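## Task

Remove the grey rolled towel from the cubby and set it down on the table while it stays rolled. The cubby must remain in its place, and the other towel must stay rolled and entirely inside it.

## Robot and tools

Robot: two arms, left_arm and right_arm, each ending in a two-finger gripper. Something may occasionally tug briefly on a held object. Anything that drops off the table, or is left lying off it, fails the task.

Frame: one scene frame for both arms. Origin at table-top height, midway between the nominal arm bases (real bases are offset a little; a BASES line, if present, gives calibrated places). +x points out over the table, +z up, and left_arm sits on the +y side; these names do not match image left/right. Gripper axes: fingers point along the gripper's +z and separate along its y. end_effector_position is the spot between the finger pads, roughly 1 cm short of the tips. Reported hand positions get less exact at long reach.

Row format (used by execute_actions and move): 16 plain numbers, always for both arms: x, y, z, qw, qx, qy, qz, opening for left_arm, then the same eight for right_arm. x, y, z are an absolute target position in metres in the scene frame; the quaternion is an absolute target orientation, w first. Opening runs from -1 (closed) to +1 (fully open, 0.094 m) and is an absolute finger command. An arm that should stay still should get the same full pose from the last result before it began staying, re-sent every call, plus its desired opening; a 0 opening is a real command, so repeat the current one to leave a gripper alone. To hold orientation, resend the same quaternion rather than the drifted reported one.

execute_actions(actions, cameras): actions is a list of actions; each action is a table of up to 15 rows, one per 1/30 s control step, and a short table repeats its last row to fill 15 steps. Each action's targets must lie within 0.6 m of that gripper's current position along each of its own axes, or the action is refused for both arms; a malformed action or a first action failing this check against the last reported state rejects the whole call. An empty list simply returns state and images. cameras chooses images: omitted, null or ["all"] gives all, [] none; an unknown name invalidates the call.

move(target, speed, blend, opening_speed, blocking, cameras): target is one 16-number row, or up to 15 rows differing only in poses, visited in order within a shared 10 s. Each gripper goes in a straight line from its Hand target to its target pose, turning the shorter way; paths finish together, last at least 0.5 s, and are cut off at 10 s. No collision avoidance. speed: top path speed in m/s, 0.002 to 0.5, default 0.25 (rotation up to twice that in rad/s), one value or one per target. blend: corner rounding radius in m for lists (default 0 stops at each). opening_speed: finger rate per second on the -1..+1 scale, at least 0.2; without it the opening is sent at once. blocking=false returns after about 0.5 s while the move continues; execute_actions rows are then refused until the move ends, so call wait or stop; a new move replaces the running one. Grippers lag and can overshoot, more when fast or with a nearly straight arm. Faster contact hits harder; aiming further beyond contact presses harder. The result adds a move: line: done, off_target, moving, held or fault, plus limits. done means at rest within 10 mm and 2 degrees; neither done nor off_target tells you about contact. held means a check withheld the arm's last step or the clearance check stopped the whole move; limits=paced means the pose was clipped, limits=held that steps were withheld.

wait(seconds 0 to 10, cameras): lets time pass with arms holding their last commands; a running move keeps going and the wait ends early when it finishes. stop(): brakes a running move; fingers keep moving unless opening_speed was set. zoom_image(camera, region=[x0, y0, x1, y1] in pixels, max 504x504, origin top-left): enlarges part of that camera's latest image. Cameras: cam_high, cam_low, cam_roll_left, cam_roll_right, cam_left_wrist, cam_right_wrist, all 672x504. finished_scene(scene): the first call only asks you to verify; a second call ends the scene irreversibly, and the goal must hold with the robot let go.

Control behaviour: each step the commanded pose is clipped to within 100 mm and 20 degrees of the measured pose, then pursued by damped IK, favouring position. An action may fall short; afterwards the arm heads to the Hand target, so send the remainder next. Very small moves may not start. Friction and gravity can leave about 1 cm of error in free air. A wrist close to the waist axis can swing the whole arm. "pose unreachable" means the clearance check withheld that arm's command; it does not stop grippers or wrist cameras hitting each other.

Readings: grip_measured uses the opening scale; empty it may read up to 1.6 mm wide; on a hard part it reads up to about 3 mm (0.064) under its width. Just under the first-touch reading gives a light grip; about 0.11 lower gives full force (about 50 to 62 N per pad), more for soft objects like towels, which get crushed further the lower you command. Release by commanding well above grip_measured. grip_effort_nm: motor effort in N m, negative closing, not pad force. Joint torques include arm weight, are offset and noisy, positive toward larger joint angles, and joints 1 to 3 wrap at ±28 N m. Joint ranges (rad): waist -2.618 to 3.054, shoulder 0.000 to 3.142, elbow 0.000 to 3.142 (straight 2.901), wrist pitch -1.571 to 1.571, wrist yaw -1.571 to 1.571, wrist roll -2.094 to 2.094. Step readings list positions at some control steps; HELD marks withheld steps.

Avoid: drops, releasing moving items, slams, hard hits, heavy pushing, and any arm-to-arm collision (which can fail the scene). Heat builds from loads, stretched arms and pushing at unreachable poses, even while idle; MOTOR HOT appears at 75 °C, at 90 °C the arm folds and idles, at 100 °C it collapses.

Each tool is called after "Request:" by a JSON object that holds its "op" and its "data", one argument or row to a line.

## Session

Request:
{"op": "execute_actions", "data": {
  "actions": []
}}

Scene clock: 0.00 s.
left_arm: end_effector_position=(+0.3595, +0.2109, +0.1583) grip_measured=+1.000 grip_effort_nm=n/a end_effector_quat_wxyz=(+0.704, +0.094, +0.702, -0.057) | right_arm: end_effector_position=(+0.3819, -0.3103, +0.1340) grip_measured=+1.000 grip_effort_nm=n/a end_effector_quat_wxyz=(+0.668, +0.069, +0.736, -0.085)
Joint positions: left_arm=[-0.009 1.478 0.159 1.317 0.189 0.054 0.094] | right_arm=[0.026 1.552 0.208 1.249 0.239 -0.009 0.094]
Joint velocities: left_arm=[0.007 0.017 -0.007 -0.051 0.007 -0.037 0] | right_arm=[0.007 -0.002 0.007 -0.007 0.007 -0.007 0]
Joint torques (N m): no reading
Motor temperatures (°C): left_arm=[22 27 21 22 19 19 19] | right_arm=[20 26 31 22 19 21 21]
Heat: left arm: 27 °C; right arm: 31 °C.
Hand target: left_arm +0.3599, +0.2109, +0.1576; +0.702, +0.094, +0.704, -0.057 | right_arm +0.3834, -0.3103, +0.1391; +0.674, +0.070, +0.731, -0.084
Tool commands: left_gripper/opening=+1.0 right_gripper/opening=+1.0

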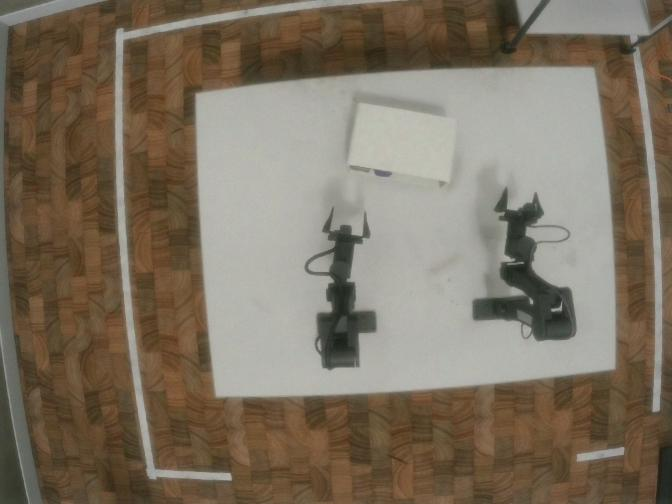

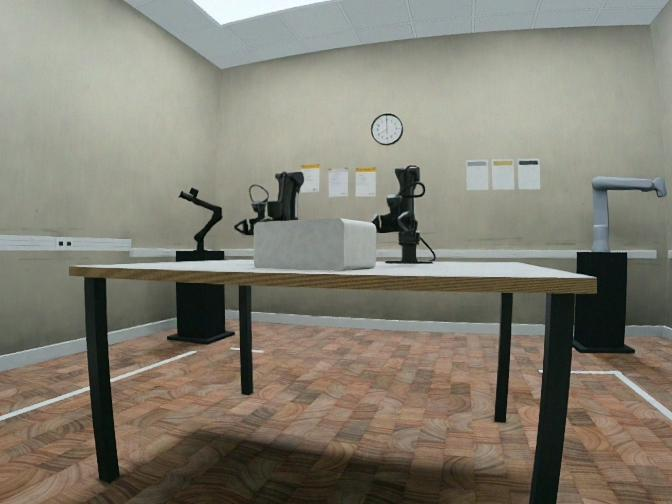

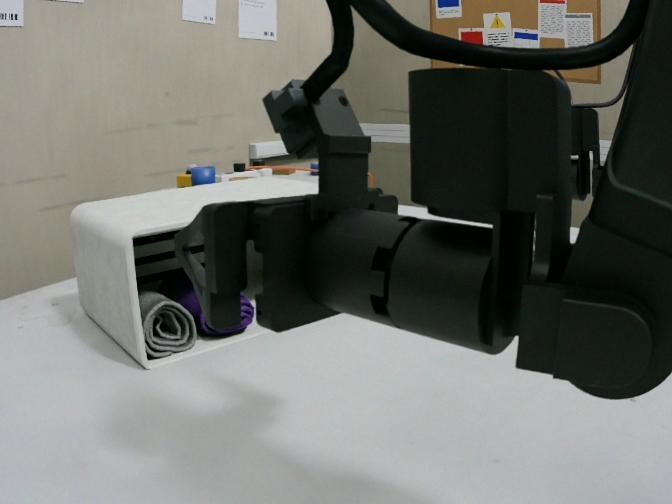

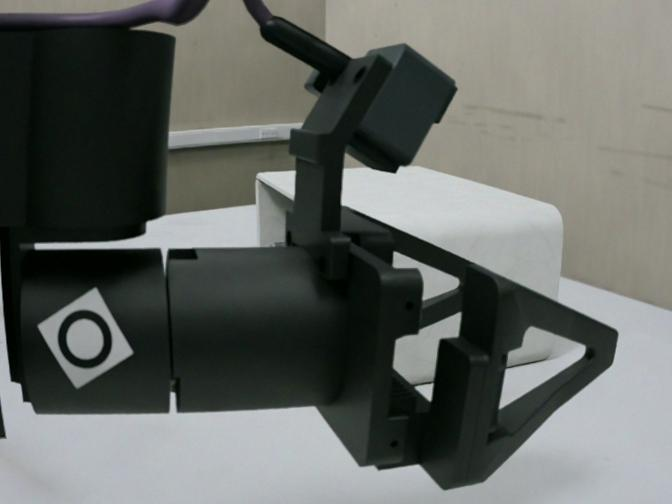

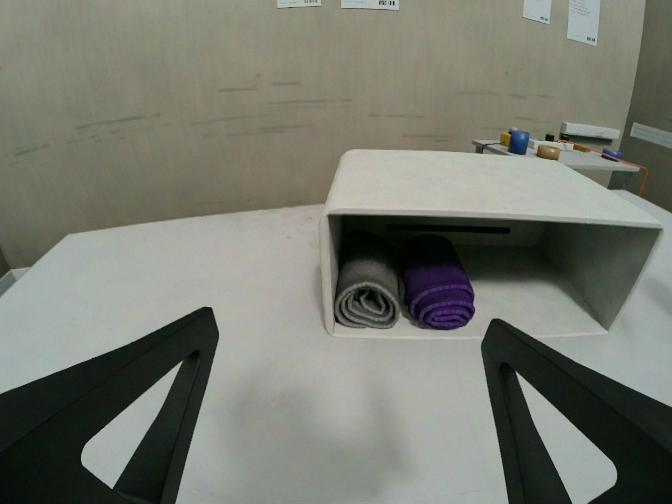

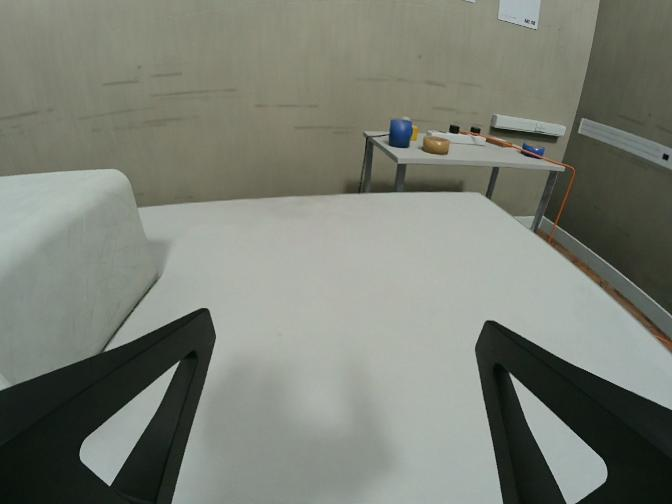

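Request:
{"op": "zoom_image", "data": {
  "camera": "cam_left_wrist",
  "region": [300, 130, 672, 350]
}}

Request:
{"op": "zoom_image", "data": {
  "camera": "cam_roll_left",
  "region": [50, 160, 300, 400]
}}

Request:
{"op": "zoom_image", "data": {
  "camera": "cam_high",
  "region": [280, 80, 620, 380]
}}

Scaled by 1.355 from the camera's 672x504 image, which has a finer 960x720 frame.

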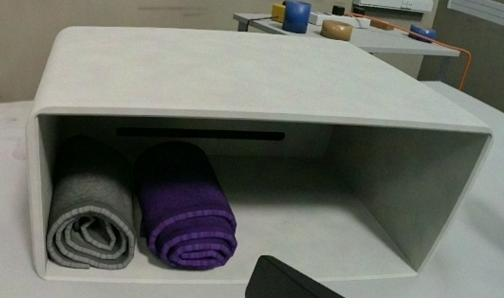

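Scaled by 2.016 from the camera's 672x504 image, which has a finer 960x720 frame.

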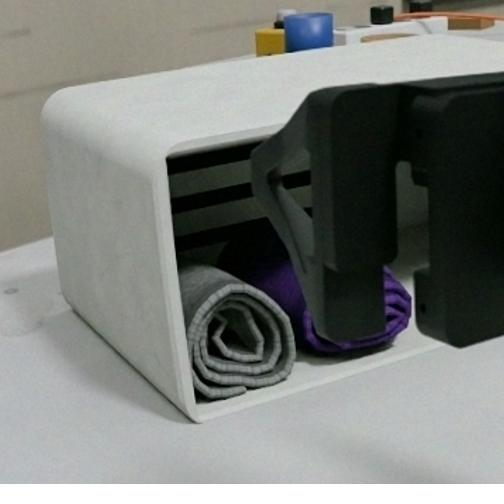

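Scaled by 1.482 from the camera's 672x504 image, which has a finer 960x720 frame.

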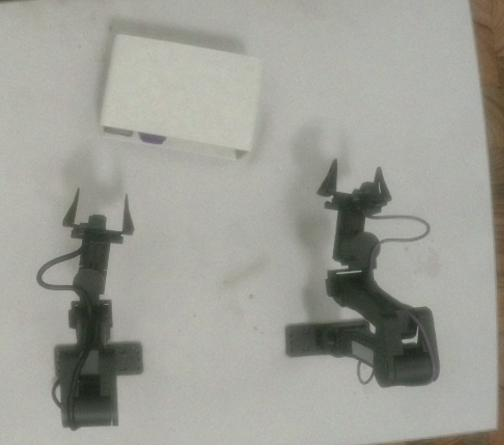

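Request:
{"op": "move", "data": {
  "target": [0.40, 0.205, 0.10, 0.6397, 0.0925, 0.7557, -0.0783, 1, 0.3834, -0.3103, 0.1391, 0.674, 0.070, 0.731, -0.084, 1]
}}

Scene clock: 4.87 s.
left_arm: end_effector_position=(+0.3957, +0.2076, +0.1053) grip_measured=+1.000 grip_effort_nm=-0.007 end_effector_quat_wxyz=(+0.650, +0.092, +0.751, -0.070) | right_arm: end_effector_position=(+0.3819, -0.3103, +0.1340) grip_measured=+1.000 grip_effort_nm=0.002 end_effector_quat_wxyz=(+0.668, +0.069, +0.736, -0.085)
Joint positions: left_arm=[-0.009 1.749 0.292 1.308 0.203 0.044 0.094] | right_arm=[0.026 1.552 0.208 1.249 0.239 -0.009 0.094]
Joint velocities: left_arm=[-0.017 -0.002 -0.002 -0.037 0.007 0.037 0] | right_arm=[-0.007 0.002 0.012 -0.007 -0.095 0.037 0]
Joint torques (N m): left_arm=[-0.13 -4.79 6.99 1.58 0.16 -0.07] | right_arm=[0.02 -4.25 4.44 1.57 -0.02 -0.02]
Motor temperatures (°C): left_arm=[22 27 21 23 19 19 19] | right_arm=[20 26 31 22 19 21 21]
Heat: left arm: 27 °C; right arm: 31 °C.
Hand target: left_arm +0.3997, +0.2048, +0.1001; +0.641, +0.092, +0.757, -0.079 | right_arm +0.3835, -0.3103, +0.1390; +0.674, +0.070, +0.731, -0.084
Off the commanded pose: left_arm 0.007 m, 2 deg | right_arm 0.005 m, 1 deg.
move: done

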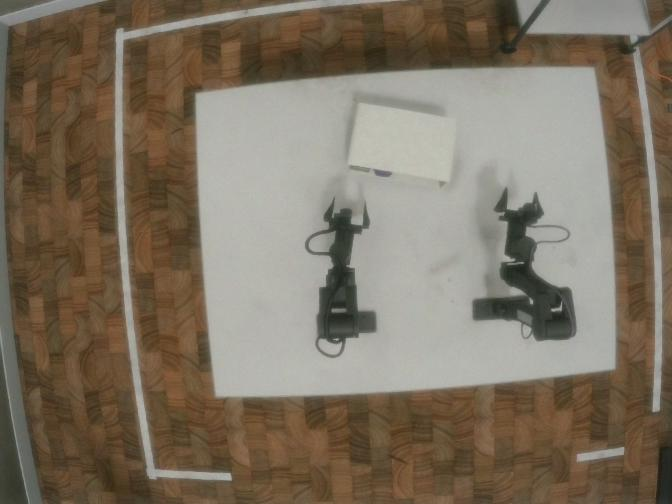

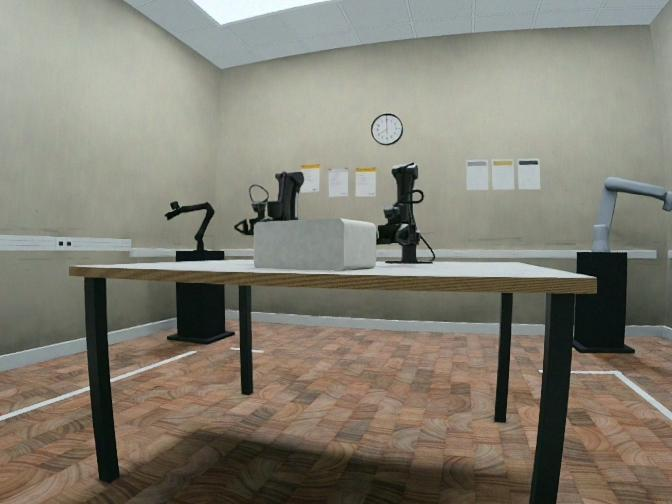

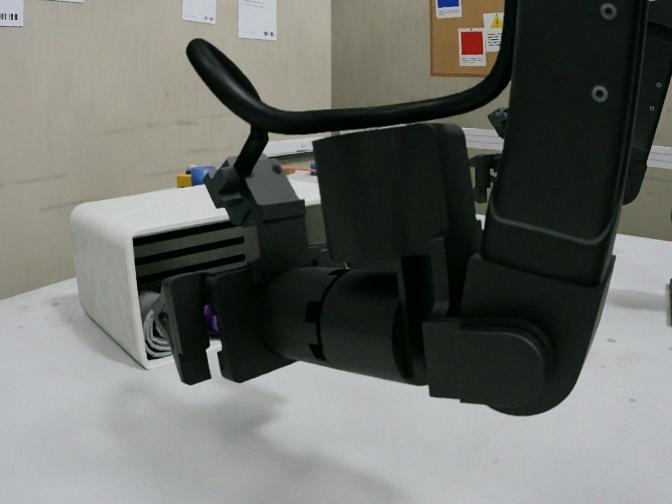

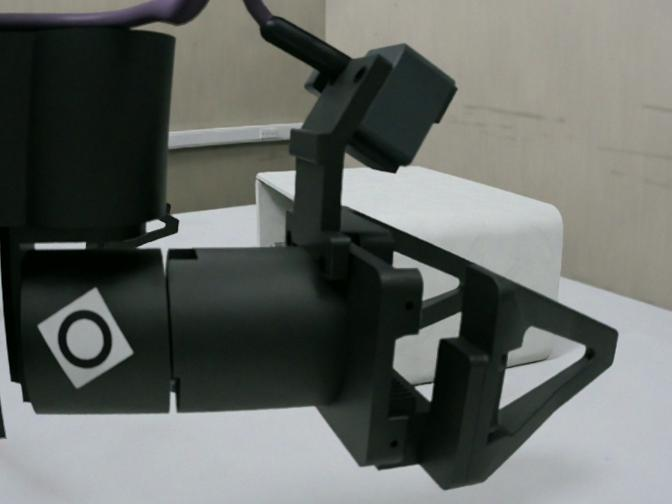

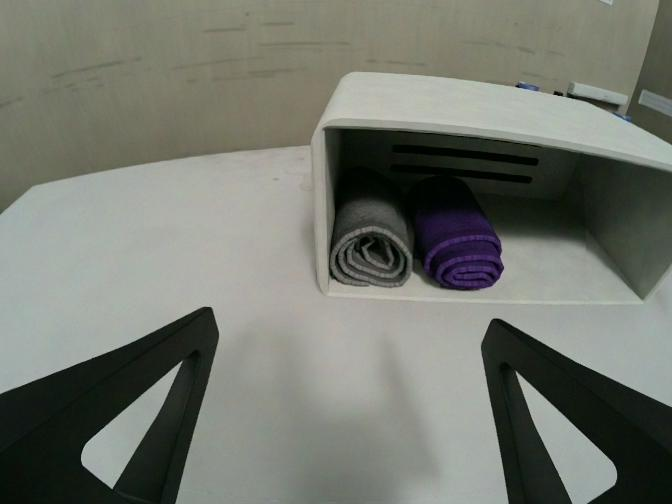

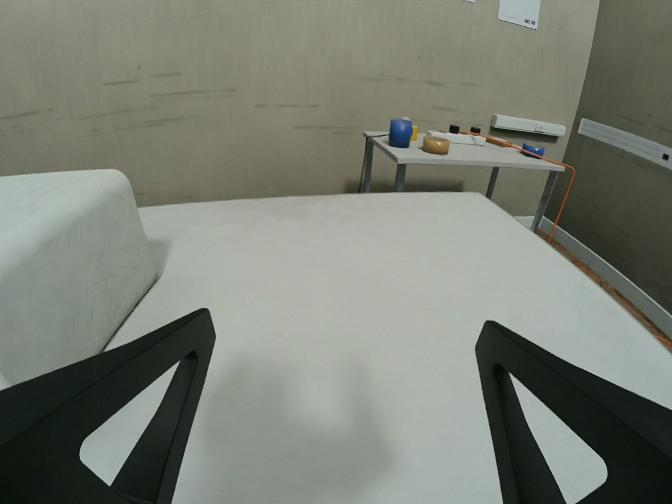

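Request:
{"op": "move", "data": {
  "target": [0.467, 0.129, 0.085, 0.6232, 0.1082, 0.7696, -0.0876, -0.8, 0.3834, -0.3103, 0.1391, 0.674, 0.070, 0.731, -0.084, 1],
  "cameras": ["cam_left_wrist","cam_roll_left","cam_high"]
}}

Scene clock: 10.47 s.
left_arm: end_effector_position=(+0.4614, +0.1297, +0.0945) grip_measured=-0.798 grip_effort_nm=-0.110 end_effector_quat_wxyz=(+0.634, +0.113, +0.760, -0.089) | right_arm: end_effector_position=(+0.3819, -0.3103, +0.1340) grip_measured=+1.000 grip_effort_nm=-0.002 end_effector_quat_wxyz=(+0.668, +0.069, +0.736, -0.085)
Joint positions: left_arm=[-0.232 1.95 0.612 1.157 0.039 0.015 0.009] | right_arm=[0.026 1.552 0.208 1.249 0.239 -0.009 0.094]
Joint velocities: left_arm=[-0.032 0.012 -0.012 0.022 0.037 0.051 0.001] | right_arm=[-0.002 0.017 0.017 -0.051 0.007 0.051 0]
Joint torques (N m): left_arm=[-0.31 -6.95 8.06 1.58 -0.13 -0.06] | right_arm=[0.03 -4.23 4.44 1.56 -0.02 -0.02]
Motor temperatures (°C): left_arm=[22 27 21 24 19 19 19] | right_arm=[20 26 31 23 19 21 21]
Heat: left arm: 27 °C; right arm: 31 °C.
Hand target: left_arm +0.4659, +0.1289, +0.0848; +0.623, +0.108, +0.770, -0.088 | right_arm +0.3835, -0.3103, +0.1390; +0.674, +0.070, +0.731, -0.084
Off the commanded pose: left_arm 0.011 m, 2 deg | right_arm 0.005 m, 1 deg.
move: off_target (left_arm)
Images, in order (width x height): cam_high 672x504, cam_roll_left 672x504, cam_left_wrist 672x504.

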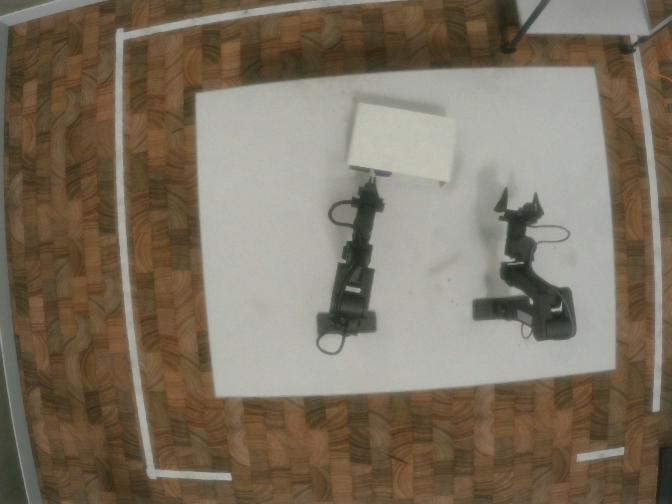

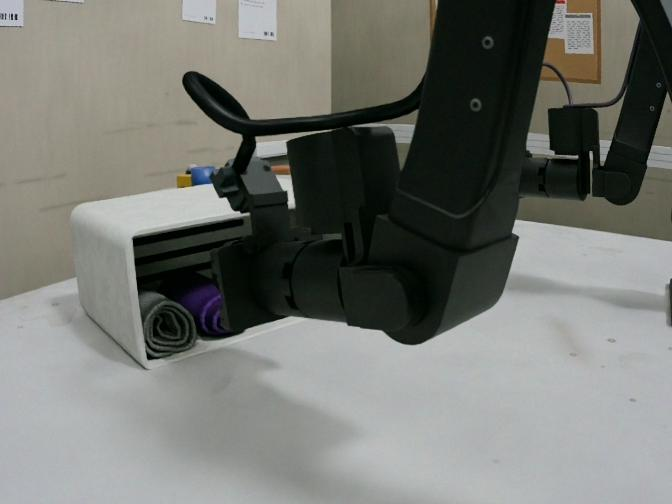

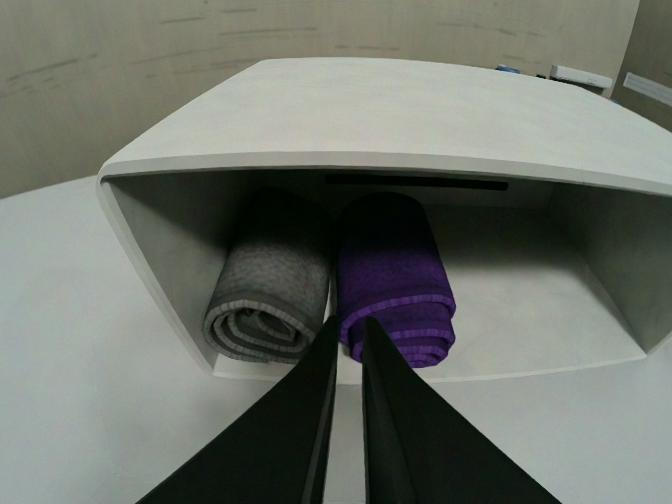

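Request:
{"op": "move", "data": {
  "target": [
    [0.476, 0.133, 0.066, 0.6232, 0.1082, 0.7696, -0.0876, -1, 0.3834, -0.3103, 0.1391, 0.674, 0.070, 0.731, -0.084, 1],
    [0.520, 0.121, 0.066, 0.6232, 0.1082, 0.7696, -0.0876, -1, 0.3834, -0.3103, 0.1391, 0.674, 0.070, 0.731, -0.084, 1]
  ],
  "cameras": ["cam_left_wrist","cam_roll_left"],
  "speed": 0.12
}}

Scene clock: 13.07 s.
left_arm: end_effector_position=(+0.5150, +0.1200, +0.0783) grip_measured=-0.988 grip_effort_nm=-0.657 end_effector_quat_wxyz=(+0.635, +0.110, +0.759, -0.087) | right_arm: end_effector_position=(+0.3819, -0.3103, +0.1340) grip_measured=+1.000 grip_effort_nm=-0.002 end_effector_quat_wxyz=(+0.668, +0.069, +0.736, -0.085)
Joint positions: left_arm=[-0.225 2.137 0.846 1.113 0.039 0.015 0.001] | right_arm=[0.026 1.552 0.208 1.249 0.239 -0.009 0.094]
Joint velocities: left_arm=[-0.017 -0.002 -0.017 0.037 0.007 0.007 0] | right_arm=[0.017 -0.002 0.012 0.037 -0.022 -0.007 0]
Joint torques (N m): left_arm=[0.49 -8.83 8.34 1.62 0.03 -0.04] | right_arm=[0.02 -4.25 4.44 1.56 -0.02 -0.03]
Motor temperatures (°C): left_arm=[22 27 21 24 19 19 19] | right_arm=[20 26 31 23 19 21 21]
Heat: left arm: 27 °C; right arm: 31 °C.
Hand target: left_arm +0.5192, +0.1207, +0.0659; +0.623, +0.108, +0.770, -0.088 | right_arm +0.3835, -0.3103, +0.1390; +0.674, +0.070, +0.731, -0.084
Off the commanded pose: left_arm 0.013 m, 2 deg | right_arm 0.005 m, 1 deg.
move: off_target (left_arm)
Images, in order (width x height): cam_roll_left 672x504, cam_left_wrist 672x504.

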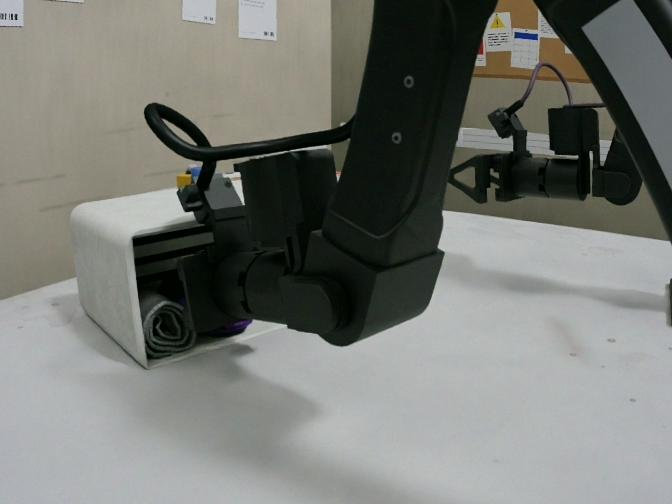

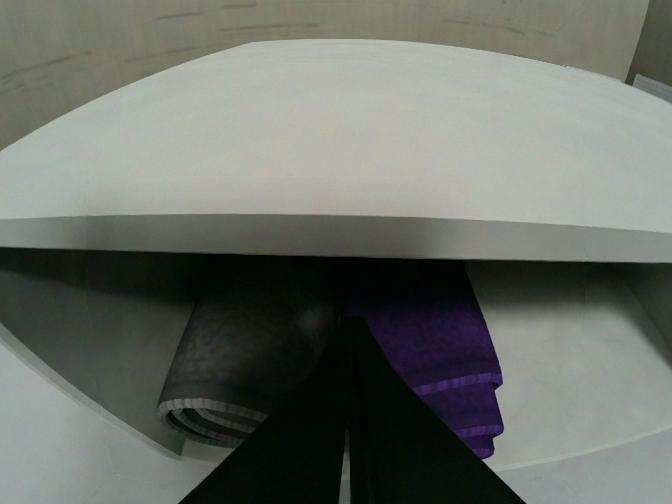

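Request:
{"op": "move", "data": {
  "target": [
    [0.541, 0.120, 0.062, 0.6232, 0.1082, 0.7696, -0.0876, -1, 0.3834, -0.3103, 0.1391, 0.674, 0.070, 0.731, -0.084, 1],
    [0.541, 0.120, 0.030, 0.6232, 0.1082, 0.7696, -0.0876, -1, 0.3834, -0.3103, 0.1391, 0.674, 0.070, 0.731, -0.084, 1]
  ],
  "cameras": ["cam_left_wrist","cam_roll_left"],
  "speed": 0.08
}}

Scene clock: 15.47 s.
left_arm: end_effector_position=(+0.5402, +0.1167, +0.0687) grip_measured=-0.988 grip_effort_nm=-0.657 end_effector_quat_wxyz=(+0.661, +0.107, +0.737, -0.089) | right_arm: end_effector_position=(+0.3819, -0.3103, +0.1340) grip_measured=+1.000 grip_effort_nm=0.002 end_effector_quat_wxyz=(+0.668, +0.069, +0.736, -0.085)
Joint positions: left_arm=[-0.218 2.279 0.955 1.214 0.044 0.015 0.001] | right_arm=[0.026 1.552 0.208 1.249 0.239 -0.009 0.094]
Joint velocities: left_arm=[-0.002 -0.017 -0.002 -0.022 -0.051 -0.066 -0.001] | right_arm=[0.002 -0.007 -0.002 -0.051 -0.037 -0.022 0]
Joint torques (N m): left_arm=[0.88 -8.21 6.61 1.22 0.08 -0.02] | right_arm=[0.02 -4.23 4.44 1.56 -0.02 -0.02]
Motor temperatures (°C): left_arm=[22 27 21 25 19 19 19] | right_arm=[20 26 31 24 19 21 21]
Heat: left arm: 27 °C; right arm: 31 °C.
Hand target: left_arm +0.5376, +0.1206, +0.0311; +0.623, +0.108, +0.770, -0.088 | right_arm +0.3835, -0.3103, +0.1390; +0.674, +0.070, +0.731, -0.084
Off the commanded pose: left_arm 0.039 m, 6 deg | right_arm 0.005 m, 1 deg.
move: off_target (left_arm)
Images, in order (width x height): cam_roll_left 672x504, cam_left_wrist 672x504.

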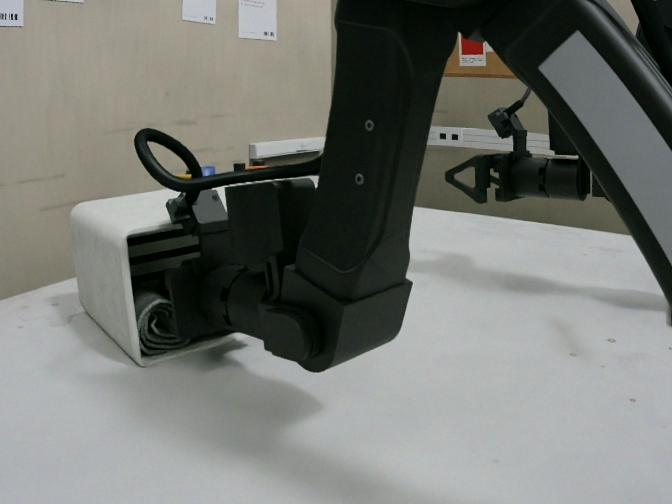

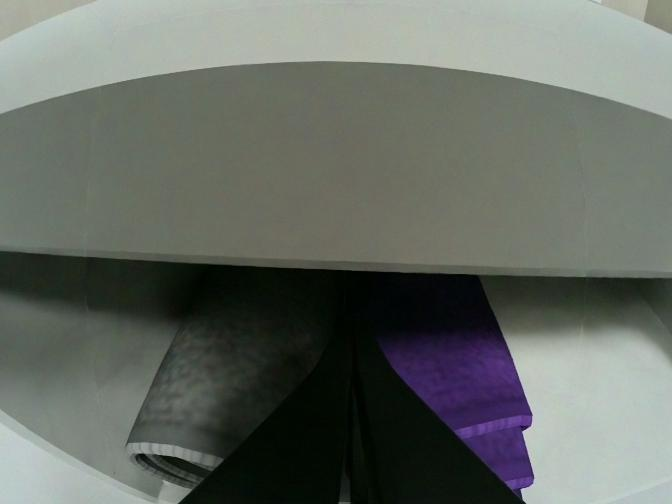

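Request:
{"op": "move", "data": {
  "target": [0.510, 0.1255, 0.066, 0.6232, 0.1082, 0.7696, -0.0876, -1, 0.3834, -0.3103, 0.1391, 0.674, 0.070, 0.731, -0.084, 1],
  "cameras": ["cam_left_wrist","cam_roll_left","cam_high"],
  "speed": 0.1
}}

Request:
{"op": "zoom_image", "data": {
  "camera": "cam_roll_left",
  "region": [50, 160, 300, 400]
}}

Scene clock: 17.23 s.
left_arm: end_effector_position=(+0.5144, +0.1229, +0.0645) grip_measured=-0.988 grip_effort_nm=-0.657 end_effector_quat_wxyz=(+0.630, +0.110, +0.764, -0.086) | right_arm: end_effector_position=(+0.3819, -0.3103, +0.1340) grip_measured=+1.000 grip_effort_nm=0.002 end_effector_quat_wxyz=(+0.668, +0.069, +0.736, -0.085)
Joint positions: left_arm=[-0.218 2.174 0.843 1.138 0.044 0.015 0.001] | right_arm=[0.026 1.552 0.208 1.249 0.239 -0.009 0.094]
Joint velocities: left_arm=[-0.017 -0.017 -0.002 -0.022 -0.022 0.037 -0.001] | right_arm=[-0.022 0.002 0.007 -0.081 -0.022 -0.037 0]
Joint torques (N m): left_arm=[0.54 -14.02 4.19 1.57 0.05 -0.04] | right_arm=[0.05 -4.26 4.42 1.56 -0.01 -0.03]
Motor temperatures (°C): left_arm=[22 28 21 25 19 19 19] | right_arm=[20 26 31 24 19 21 21]
Heat: left arm: 28 °C; right arm: 31 °C.
Hand target: left_arm +0.5103, +0.1256, +0.0660; +0.624, +0.108, +0.769, -0.088 | right_arm +0.3835, -0.3103, +0.1390; +0.674, +0.070, +0.731, -0.084
Off the commanded pose: left_arm 0.005 m, 1 deg | right_arm 0.005 m, 1 deg.
move: done
Images, in order (width x height): cam_high 672x504, cam_roll_left 672x504, cam_left_wrist 672x504.

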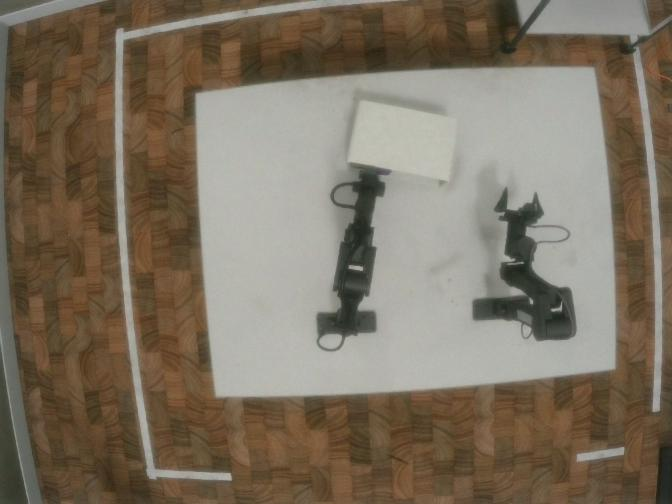

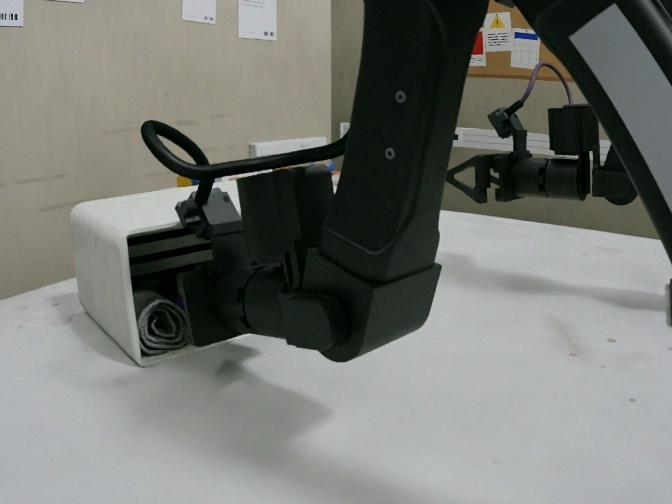

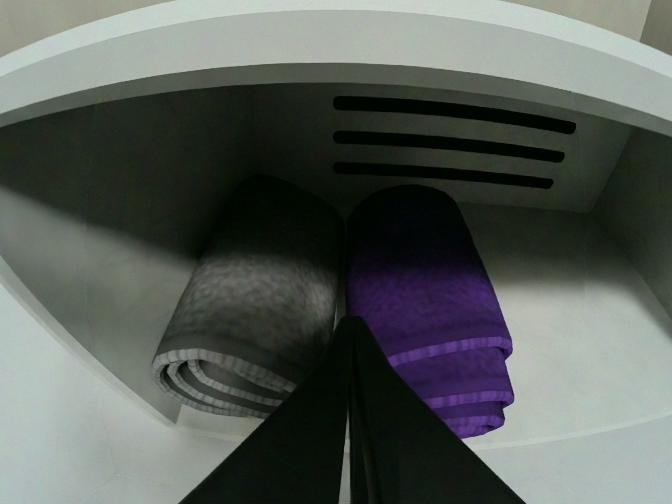

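Scaled by 2.016 from the camera's 672x504 image, which has a finer 960x720 frame.

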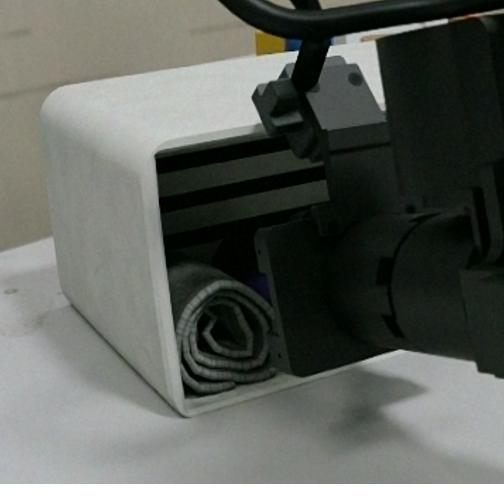

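Request:
{"op": "move", "data": {
  "target": [
    [0.519, 0.1225, 0.062, 0.6232, 0.1082, 0.7696, -0.0876, -1, 0.3834, -0.3103, 0.1391, 0.674, 0.070, 0.731, -0.084, 1],
    [0.519, 0.1225, 0.036, 0.6232, 0.1082, 0.7696, -0.0876, -1, 0.3834, -0.3103, 0.1391, 0.674, 0.070, 0.731, -0.084, 1]
  ],
  "cameras": ["cam_left_wrist","cam_roll_left"],
  "speed": 0.06
}}

Scene clock: 19.90 s.
left_arm: end_effector_position=(+0.5143, +0.1229, +0.0407) grip_measured=-0.988 grip_effort_nm=-0.657 end_effector_quat_wxyz=(+0.623, +0.110, +0.770, -0.086) | right_arm: end_effector_position=(+0.3819, -0.3103, +0.1340) grip_measured=+1.000 grip_effort_nm=0.002 end_effector_quat_wxyz=(+0.668, +0.069, +0.736, -0.085)
Joint positions: left_arm=[-0.218 2.251 0.852 1.187 0.044 0.015 0.001] | right_arm=[0.026 1.552 0.208 1.249 0.239 -0.009 0.094]
Joint velocities: left_arm=[-0.022 -0.002 -0.007 0.007 -0.007 -0.022 0.001] | right_arm=[0.002 0.002 -0.007 -0.022 -0.081 0.066 0]
Joint torques (N m): left_arm=[0.1 -9.44 7.42 1.89 0.02 -0.03] | right_arm=[0.02 -4.25 4.45 1.56 -0.02 -0.02]
Motor temperatures (°C): left_arm=[22 28 21 25 19 19 19] | right_arm=[20 26 31 24 19 21 21]
Heat: left arm: 28 °C; right arm: 31 °C.
Hand target: left_arm +0.5186, +0.1226, +0.0360; +0.623, +0.108, +0.770, -0.088 | right_arm +0.3835, -0.3103, +0.1390; +0.674, +0.070, +0.731, -0.084
Off the commanded pose: left_arm 0.007 m, 0 deg | right_arm 0.005 m, 1 deg.
move: done
Images, in order (width x height): cam_roll_left 672x504, cam_left_wrist 672x504.

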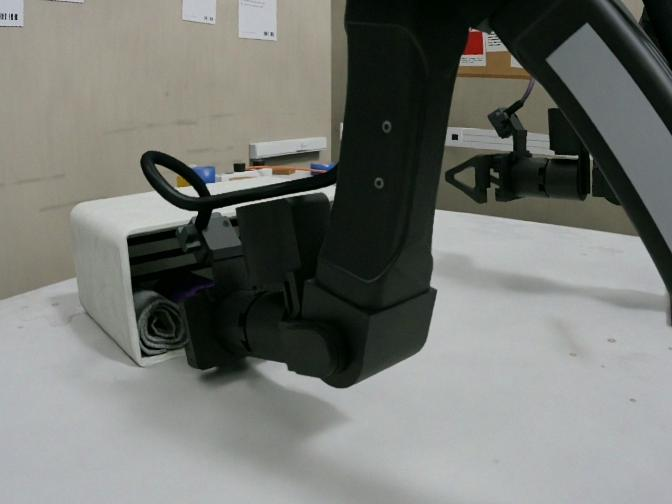

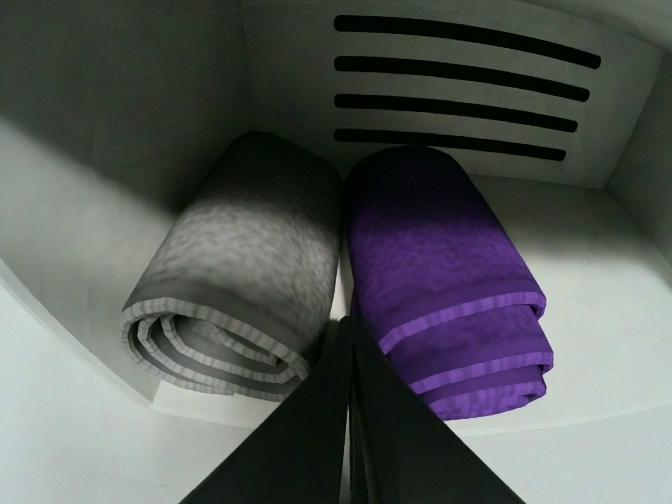

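Request:
{"op": "move", "data": {
  "target": [
    [0.527, 0.119, 0.034, 0.6232, 0.1082, 0.7696, -0.0876, -1, 0.3834, -0.3103, 0.1391, 0.674, 0.070, 0.731, -0.084, 1],
    [0.518, 0.082, 0.034, 0.6232, 0.1082, 0.7696, -0.0876, -1, 0.3834, -0.3103, 0.1391, 0.674, 0.070, 0.731, -0.084, 1]
  ],
  "cameras": ["cam_left_wrist","cam_roll_left"],
  "speed": 0.06
}}

Scene clock: 21.77 s.
left_arm: end_effector_position=(+0.5133, +0.0841, +0.0447) grip_measured=-0.988 grip_effort_nm=-0.657 end_effector_quat_wxyz=(+0.630, +0.113, +0.763, -0.089) | right_arm: end_effector_position=(+0.3819, -0.3103, +0.1340) grip_measured=+1.000 grip_effort_nm=0.002 end_effector_quat_wxyz=(+0.668, +0.069, +0.736, -0.085)
Joint positions: left_arm=[-0.318 2.27 0.892 1.188 -0.045 -0.003 0.001] | right_arm=[0.026 1.552 0.208 1.249 0.239 -0.009 0.094]
Joint velocities: left_arm=[-0.017 -0.002 -0.022 -0.066 0.051 0.037 0] | right_arm=[0.007 0.017 -0.007 -0.022 -0.051 0.066 0]
Joint torques (N m): left_arm=[-0.49 -9.33 8.13 1.67 -0.15 -0.08] | right_arm=[0.02 -4.25 4.42 1.56 -0.02 -0.02]
Motor temperatures (°C): left_arm=[22 28 21 25 19 19 19] | right_arm=[20 26 31 24 19 21 21]
Heat: left arm: 28 °C; right arm: 31 °C.
Hand target: left_arm +0.5172, +0.0821, +0.0342; +0.623, +0.108, +0.770, -0.088 | right_arm +0.3835, -0.3103, +0.1390; +0.674, +0.070, +0.731, -0.084
Off the commanded pose: left_arm 0.012 m, 1 deg | right_arm 0.005 m, 1 deg.
move: off_target (left_arm)
Images, in order (width x height): cam_roll_left 672x504, cam_left_wrist 672x504.

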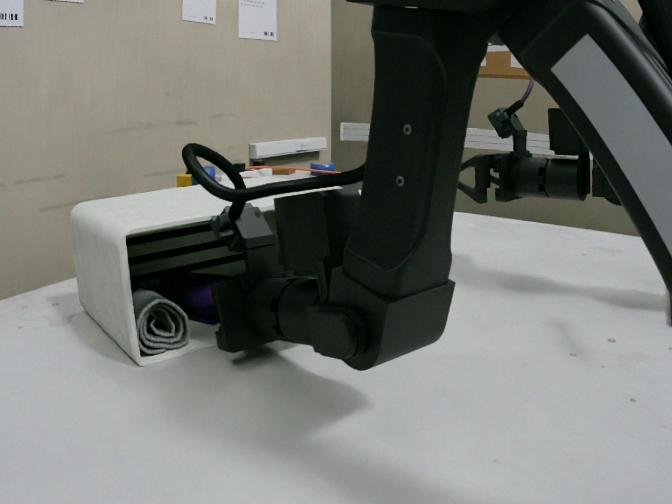

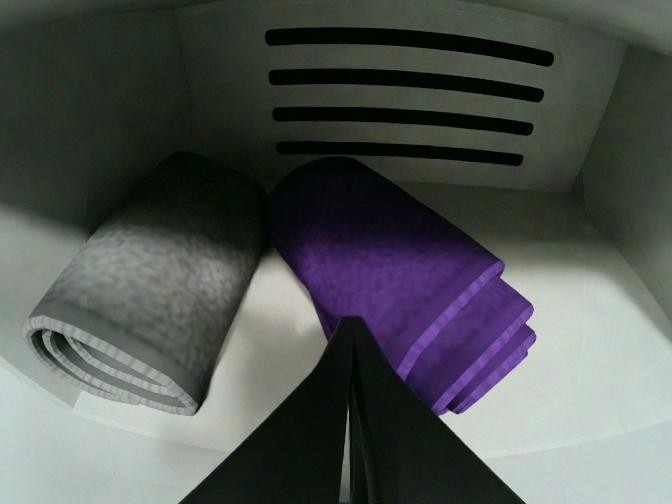

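Request:
{"op": "move", "data": {
  "target": [
    [0.515, 0.057, 0.034, 0.6232, 0.1082, 0.7696, -0.0876, -1, 0.3834, -0.3103, 0.1391, 0.674, 0.070, 0.731, -0.084, 1],
    [0.517, 0.064, 0.034, 0.6232, 0.1082, 0.7696, -0.0876, -1, 0.3834, -0.3103, 0.1391, 0.674, 0.070, 0.731, -0.084, 1],
    [0.47, 0.08, 0.06, 0.6232, 0.1082, 0.7696, -0.0876, -1, 0.3834, -0.3103, 0.1391, 0.674, 0.070, 0.731, -0.084, 1]
  ],
  "cameras": ["cam_left_wrist"],
  "speed": 0.08
}}

Request:
{"op": "move", "data": {
  "target": [0.475, 0.145, 0.075, 0.6232, 0.1082, 0.7696, -0.0876, 1, 0.3834, -0.3103, 0.1391, 0.674, 0.070, 0.731, -0.084, 1],
  "cameras": ["cam_left_wrist","cam_roll_left"],
  "speed": 0.15
}}

Scene clock: 24.90 s.
left_arm: end_effector_position=(+0.4727, +0.0768, +0.0520) grip_measured=-0.988 grip_effort_nm=-0.652 end_effector_quat_wxyz=(+0.618, +0.116, +0.772, -0.088) | right_arm: end_effector_position=(+0.3819, -0.3103, +0.1340) grip_measured=+1.000 grip_effort_nm=-0.002 end_effector_quat_wxyz=(+0.668, +0.069, +0.736, -0.085)
Joint positions: left_arm=[-0.377 2.15 0.736 1.191 -0.099 -0.015 0.001] | right_arm=[0.026 1.552 0.208 1.249 0.239 -0.009 0.094]
Joint velocities: left_arm=[-0.007 -0.017 0.007 -0.037 -0.051 -0.081 0] | right_arm=[-0.022 -0.017 -0.007 0.022 -0.022 0.051 0]
Joint torques (N m): left_arm=[0.09 -13.3 3.58 1.86 -0.16 -0.07] | right_arm=[0.02 -4.25 4.42 1.57 -0.01 -0.02]
Motor temperatures (°C): left_arm=[22 29 21 25 19 19 19] | right_arm=[20 27 31 24 19 21 21]
Heat: left arm: 29 °C; right arm: 31 °C.
Hand target: left_arm +0.4702, +0.0802, +0.0598; +0.623, +0.108, +0.770, -0.088 | right_arm +0.3835, -0.3103, +0.1390; +0.674, +0.070, +0.731, -0.084
Off the commanded pose: left_arm 0.009 m, 1 deg | right_arm 0.005 m, 1 deg.
move: done
Images, in order (width x height): cam_left_wrist 672x504.

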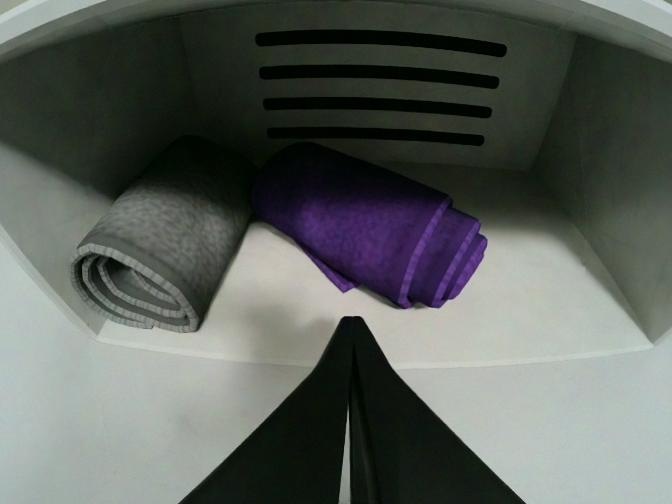

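Scene clock: 26.10 s.
left_arm: end_effector_position=(+0.4812, +0.1451, +0.0751) grip_measured=+0.998 grip_effort_nm=0.105 end_effector_quat_wxyz=(+0.631, +0.101, +0.765, -0.087) | right_arm: end_effector_position=(+0.3819, -0.3103, +0.1340) grip_measured=+1.000 grip_effort_nm=-0.002 end_effector_quat_wxyz=(+0.668, +0.069, +0.736, -0.085)
Joint positions: left_arm=[-0.18 2.06 0.678 1.191 0.072 0.008 0.094] | right_arm=[0.026 1.552 0.208 1.249 0.239 -0.009 0.094]
Joint velocities: left_arm=[-0.002 -0.007 0.002 0.022 -0.022 -0.037 0] | right_arm=[-0.002 -0.012 -0.002 0.037 0.007 -0.022 0]
Joint torques (N m): left_arm=[0.18 -12.56 3.75 1.55 0.11 0.14] | right_arm=[0.02 -4.23 4.45 1.56 -0.02 -0.02]
Motor temperatures (°C): left_arm=[22 29 21 25 19 19 19] | right_arm=[20 27 31 25 19 21 21]
Heat: left arm: 29 °C; right arm: 31 °C.
Hand target: left_arm +0.4756, +0.1448, +0.0750; +0.624, +0.108, +0.769, -0.087 | right_arm +0.3835, -0.3103, +0.1390; +0.674, +0.070, +0.731, -0.084
Off the commanded pose: left_arm 0.006 m, 1 deg | right_arm 0.005 m, 1 deg.
move: done
Images, in order (width x height): cam_roll_left 672x504, cam_left_wrist 672x504.

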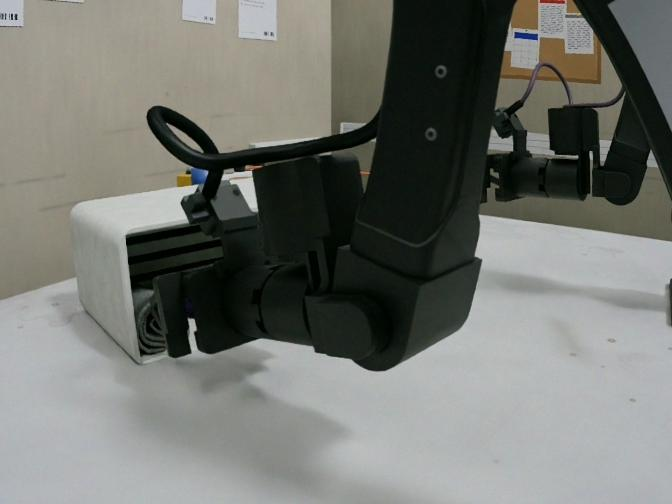

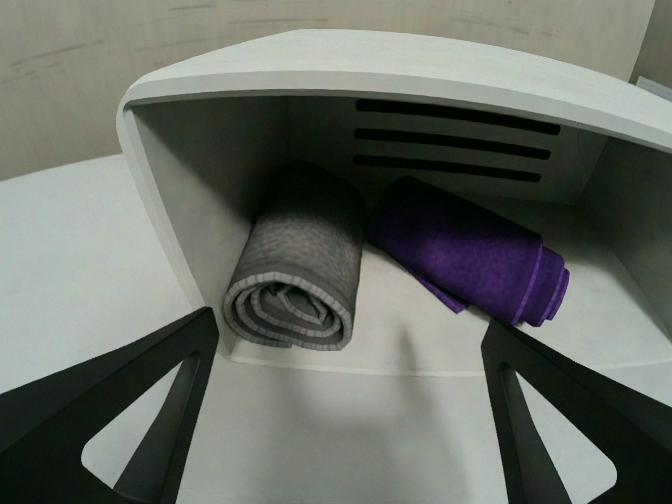

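Request:
{"op": "move", "data": {
  "target": [
    [0.490, 0.148, 0.070, 0.6232, 0.1082, 0.7696, -0.0876, 1, 0.3834, -0.3103, 0.1391, 0.674, 0.070, 0.731, -0.084, 1],
    [0.535, 0.135, 0.068, 0.6232, 0.1082, 0.7696, -0.0876, 1, 0.3834, -0.3103, 0.1391, 0.674, 0.070, 0.731, -0.084, 1]
  ],
  "cameras": ["cam_left_wrist","cam_roll_left"],
  "speed": 0.08
}}

Scene clock: 32.10 s.
left_arm: end_effector_position=(+0.5306, +0.1374, +0.0819) grip_measured=+0.998 grip_effort_nm=0.105 end_effector_quat_wxyz=(+0.637, +0.103, +0.759, -0.090) | right_arm: end_effector_position=(+0.3819, -0.3103, +0.1340) grip_measured=+1.000 grip_effort_nm=0.002 end_effector_quat_wxyz=(+0.668, +0.069, +0.736, -0.085)
Joint positions: left_arm=[-0.171 2.153 0.898 1.08 0.087 0.01 0.094] | right_arm=[0.026 1.552 0.208 1.249 0.239 -0.009 0.094]
Joint velocities: left_arm=[0.007 0.017 0.002 -0.095 -0.037 -0.037 0] | right_arm=[-0.007 -0.002 0.012 -0.007 -0.022 -0.051 0]
Joint torques (N m): left_arm=[-0.25 -9.05 8.66 1.55 0 0.11] | right_arm=[0.02 -4.23 4.44 1.56 -0.02 -0.02]
Motor temperatures (°C): left_arm=[22 30 21 26 19 19 19] | right_arm=[20 27 31 25 19 21 21]
Heat: left arm: 30 °C; right arm: 31 °C.
Hand target: left_arm +0.5341, +0.1350, +0.0680; +0.623, +0.108, +0.769, -0.088 | right_arm +0.3835, -0.3103, +0.1390; +0.674, +0.070, +0.731, -0.084
Off the commanded pose: left_arm 0.015 m, 2 deg | right_arm 0.005 m, 1 deg.
move: off_target (left_arm)
Images, in order (width x height): cam_roll_left 672x504, cam_left_wrist 672x504.

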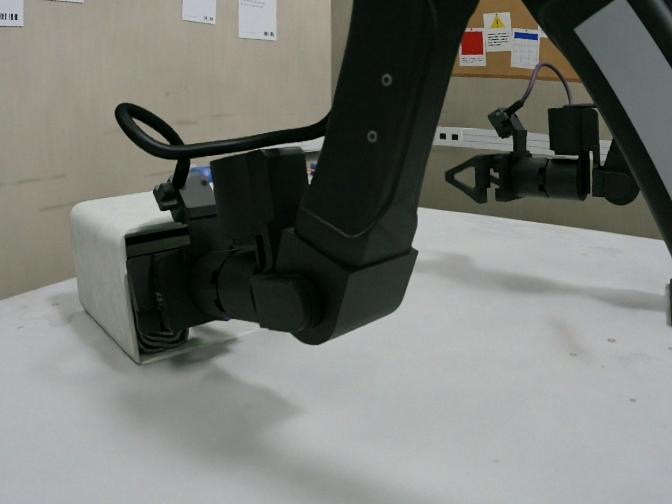

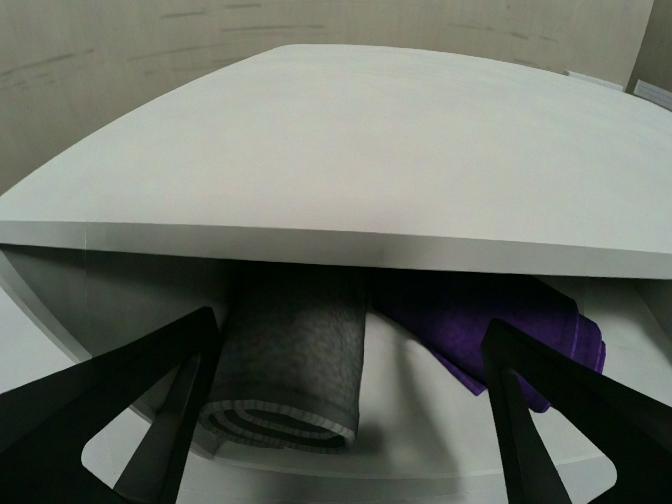

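Request:
{"op": "move", "data": {
  "target": [0.529, 0.1365, 0.042, 0.6232, 0.1082, 0.7696, -0.0876, 1, 0.3834, -0.3103, 0.1391, 0.674, 0.070, 0.731, -0.084, 1],
  "cameras": ["cam_left_wrist","cam_roll_left"],
  "speed": 0.05
}}

Scene clock: 33.67 s.
left_arm: end_effector_position=(+0.5296, +0.1375, +0.0560) grip_measured=+0.998 grip_effort_nm=0.100 end_effector_quat_wxyz=(+0.631, +0.103, +0.763, -0.090) | right_arm: end_effector_position=(+0.3819, -0.3103, +0.1340) grip_measured=+1.000 grip_effort_nm=0.002 end_effector_quat_wxyz=(+0.668, +0.069, +0.736, -0.085)
Joint positions: left_arm=[-0.171 2.233 0.898 1.147 0.088 0.01 0.094] | right_arm=[0.026 1.552 0.208 1.249 0.239 -0.009 0.094]
Joint velocities: left_arm=[0.002 0.017 -0.007 0.007 0.007 -0.095 -0.001] | right_arm=[-0.012 0.002 -0.002 0.007 -0.037 0.007 0]
Joint torques (N m): left_arm=[-0.09 -9.21 6.05 1.91 0.02 0.11] | right_arm=[0.03 -4.23 4.45 1.57 -0.01 -0.02]
Motor temperatures (°C): left_arm=[22 30 21 26 19 19 19] | right_arm=[20 27 31 25 19 21 21]
Heat: left arm: 30 °C; right arm: 31 °C.
Hand target: left_arm +0.5284, +0.1366, +0.0423; +0.623, +0.108, +0.770, -0.088 | right_arm +0.3835, -0.3103, +0.1390; +0.674, +0.070, +0.731, -0.084
Off the commanded pose: left_arm 0.014 m, 1 deg | right_arm 0.005 m, 1 deg.
move: off_target (left_arm)
Images, in order (width x height): cam_roll_left 672x504, cam_left_wrist 672x504.

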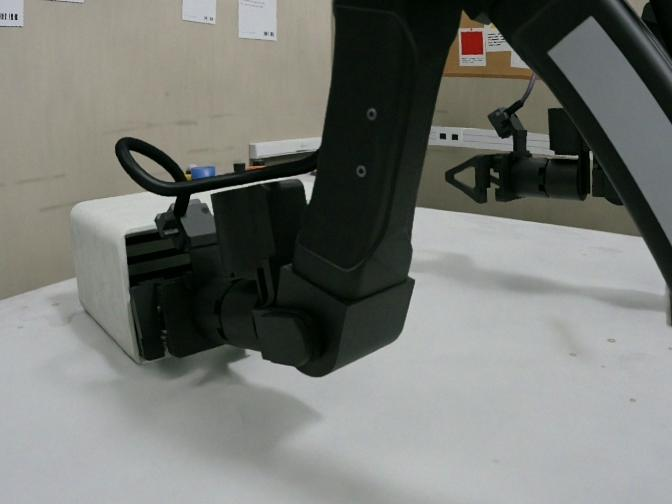

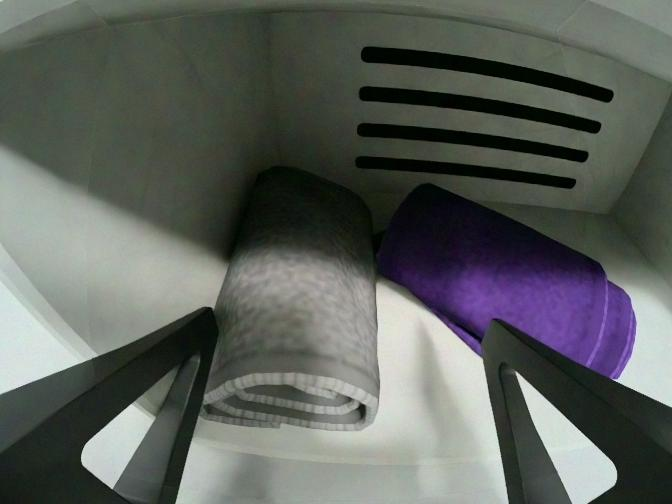

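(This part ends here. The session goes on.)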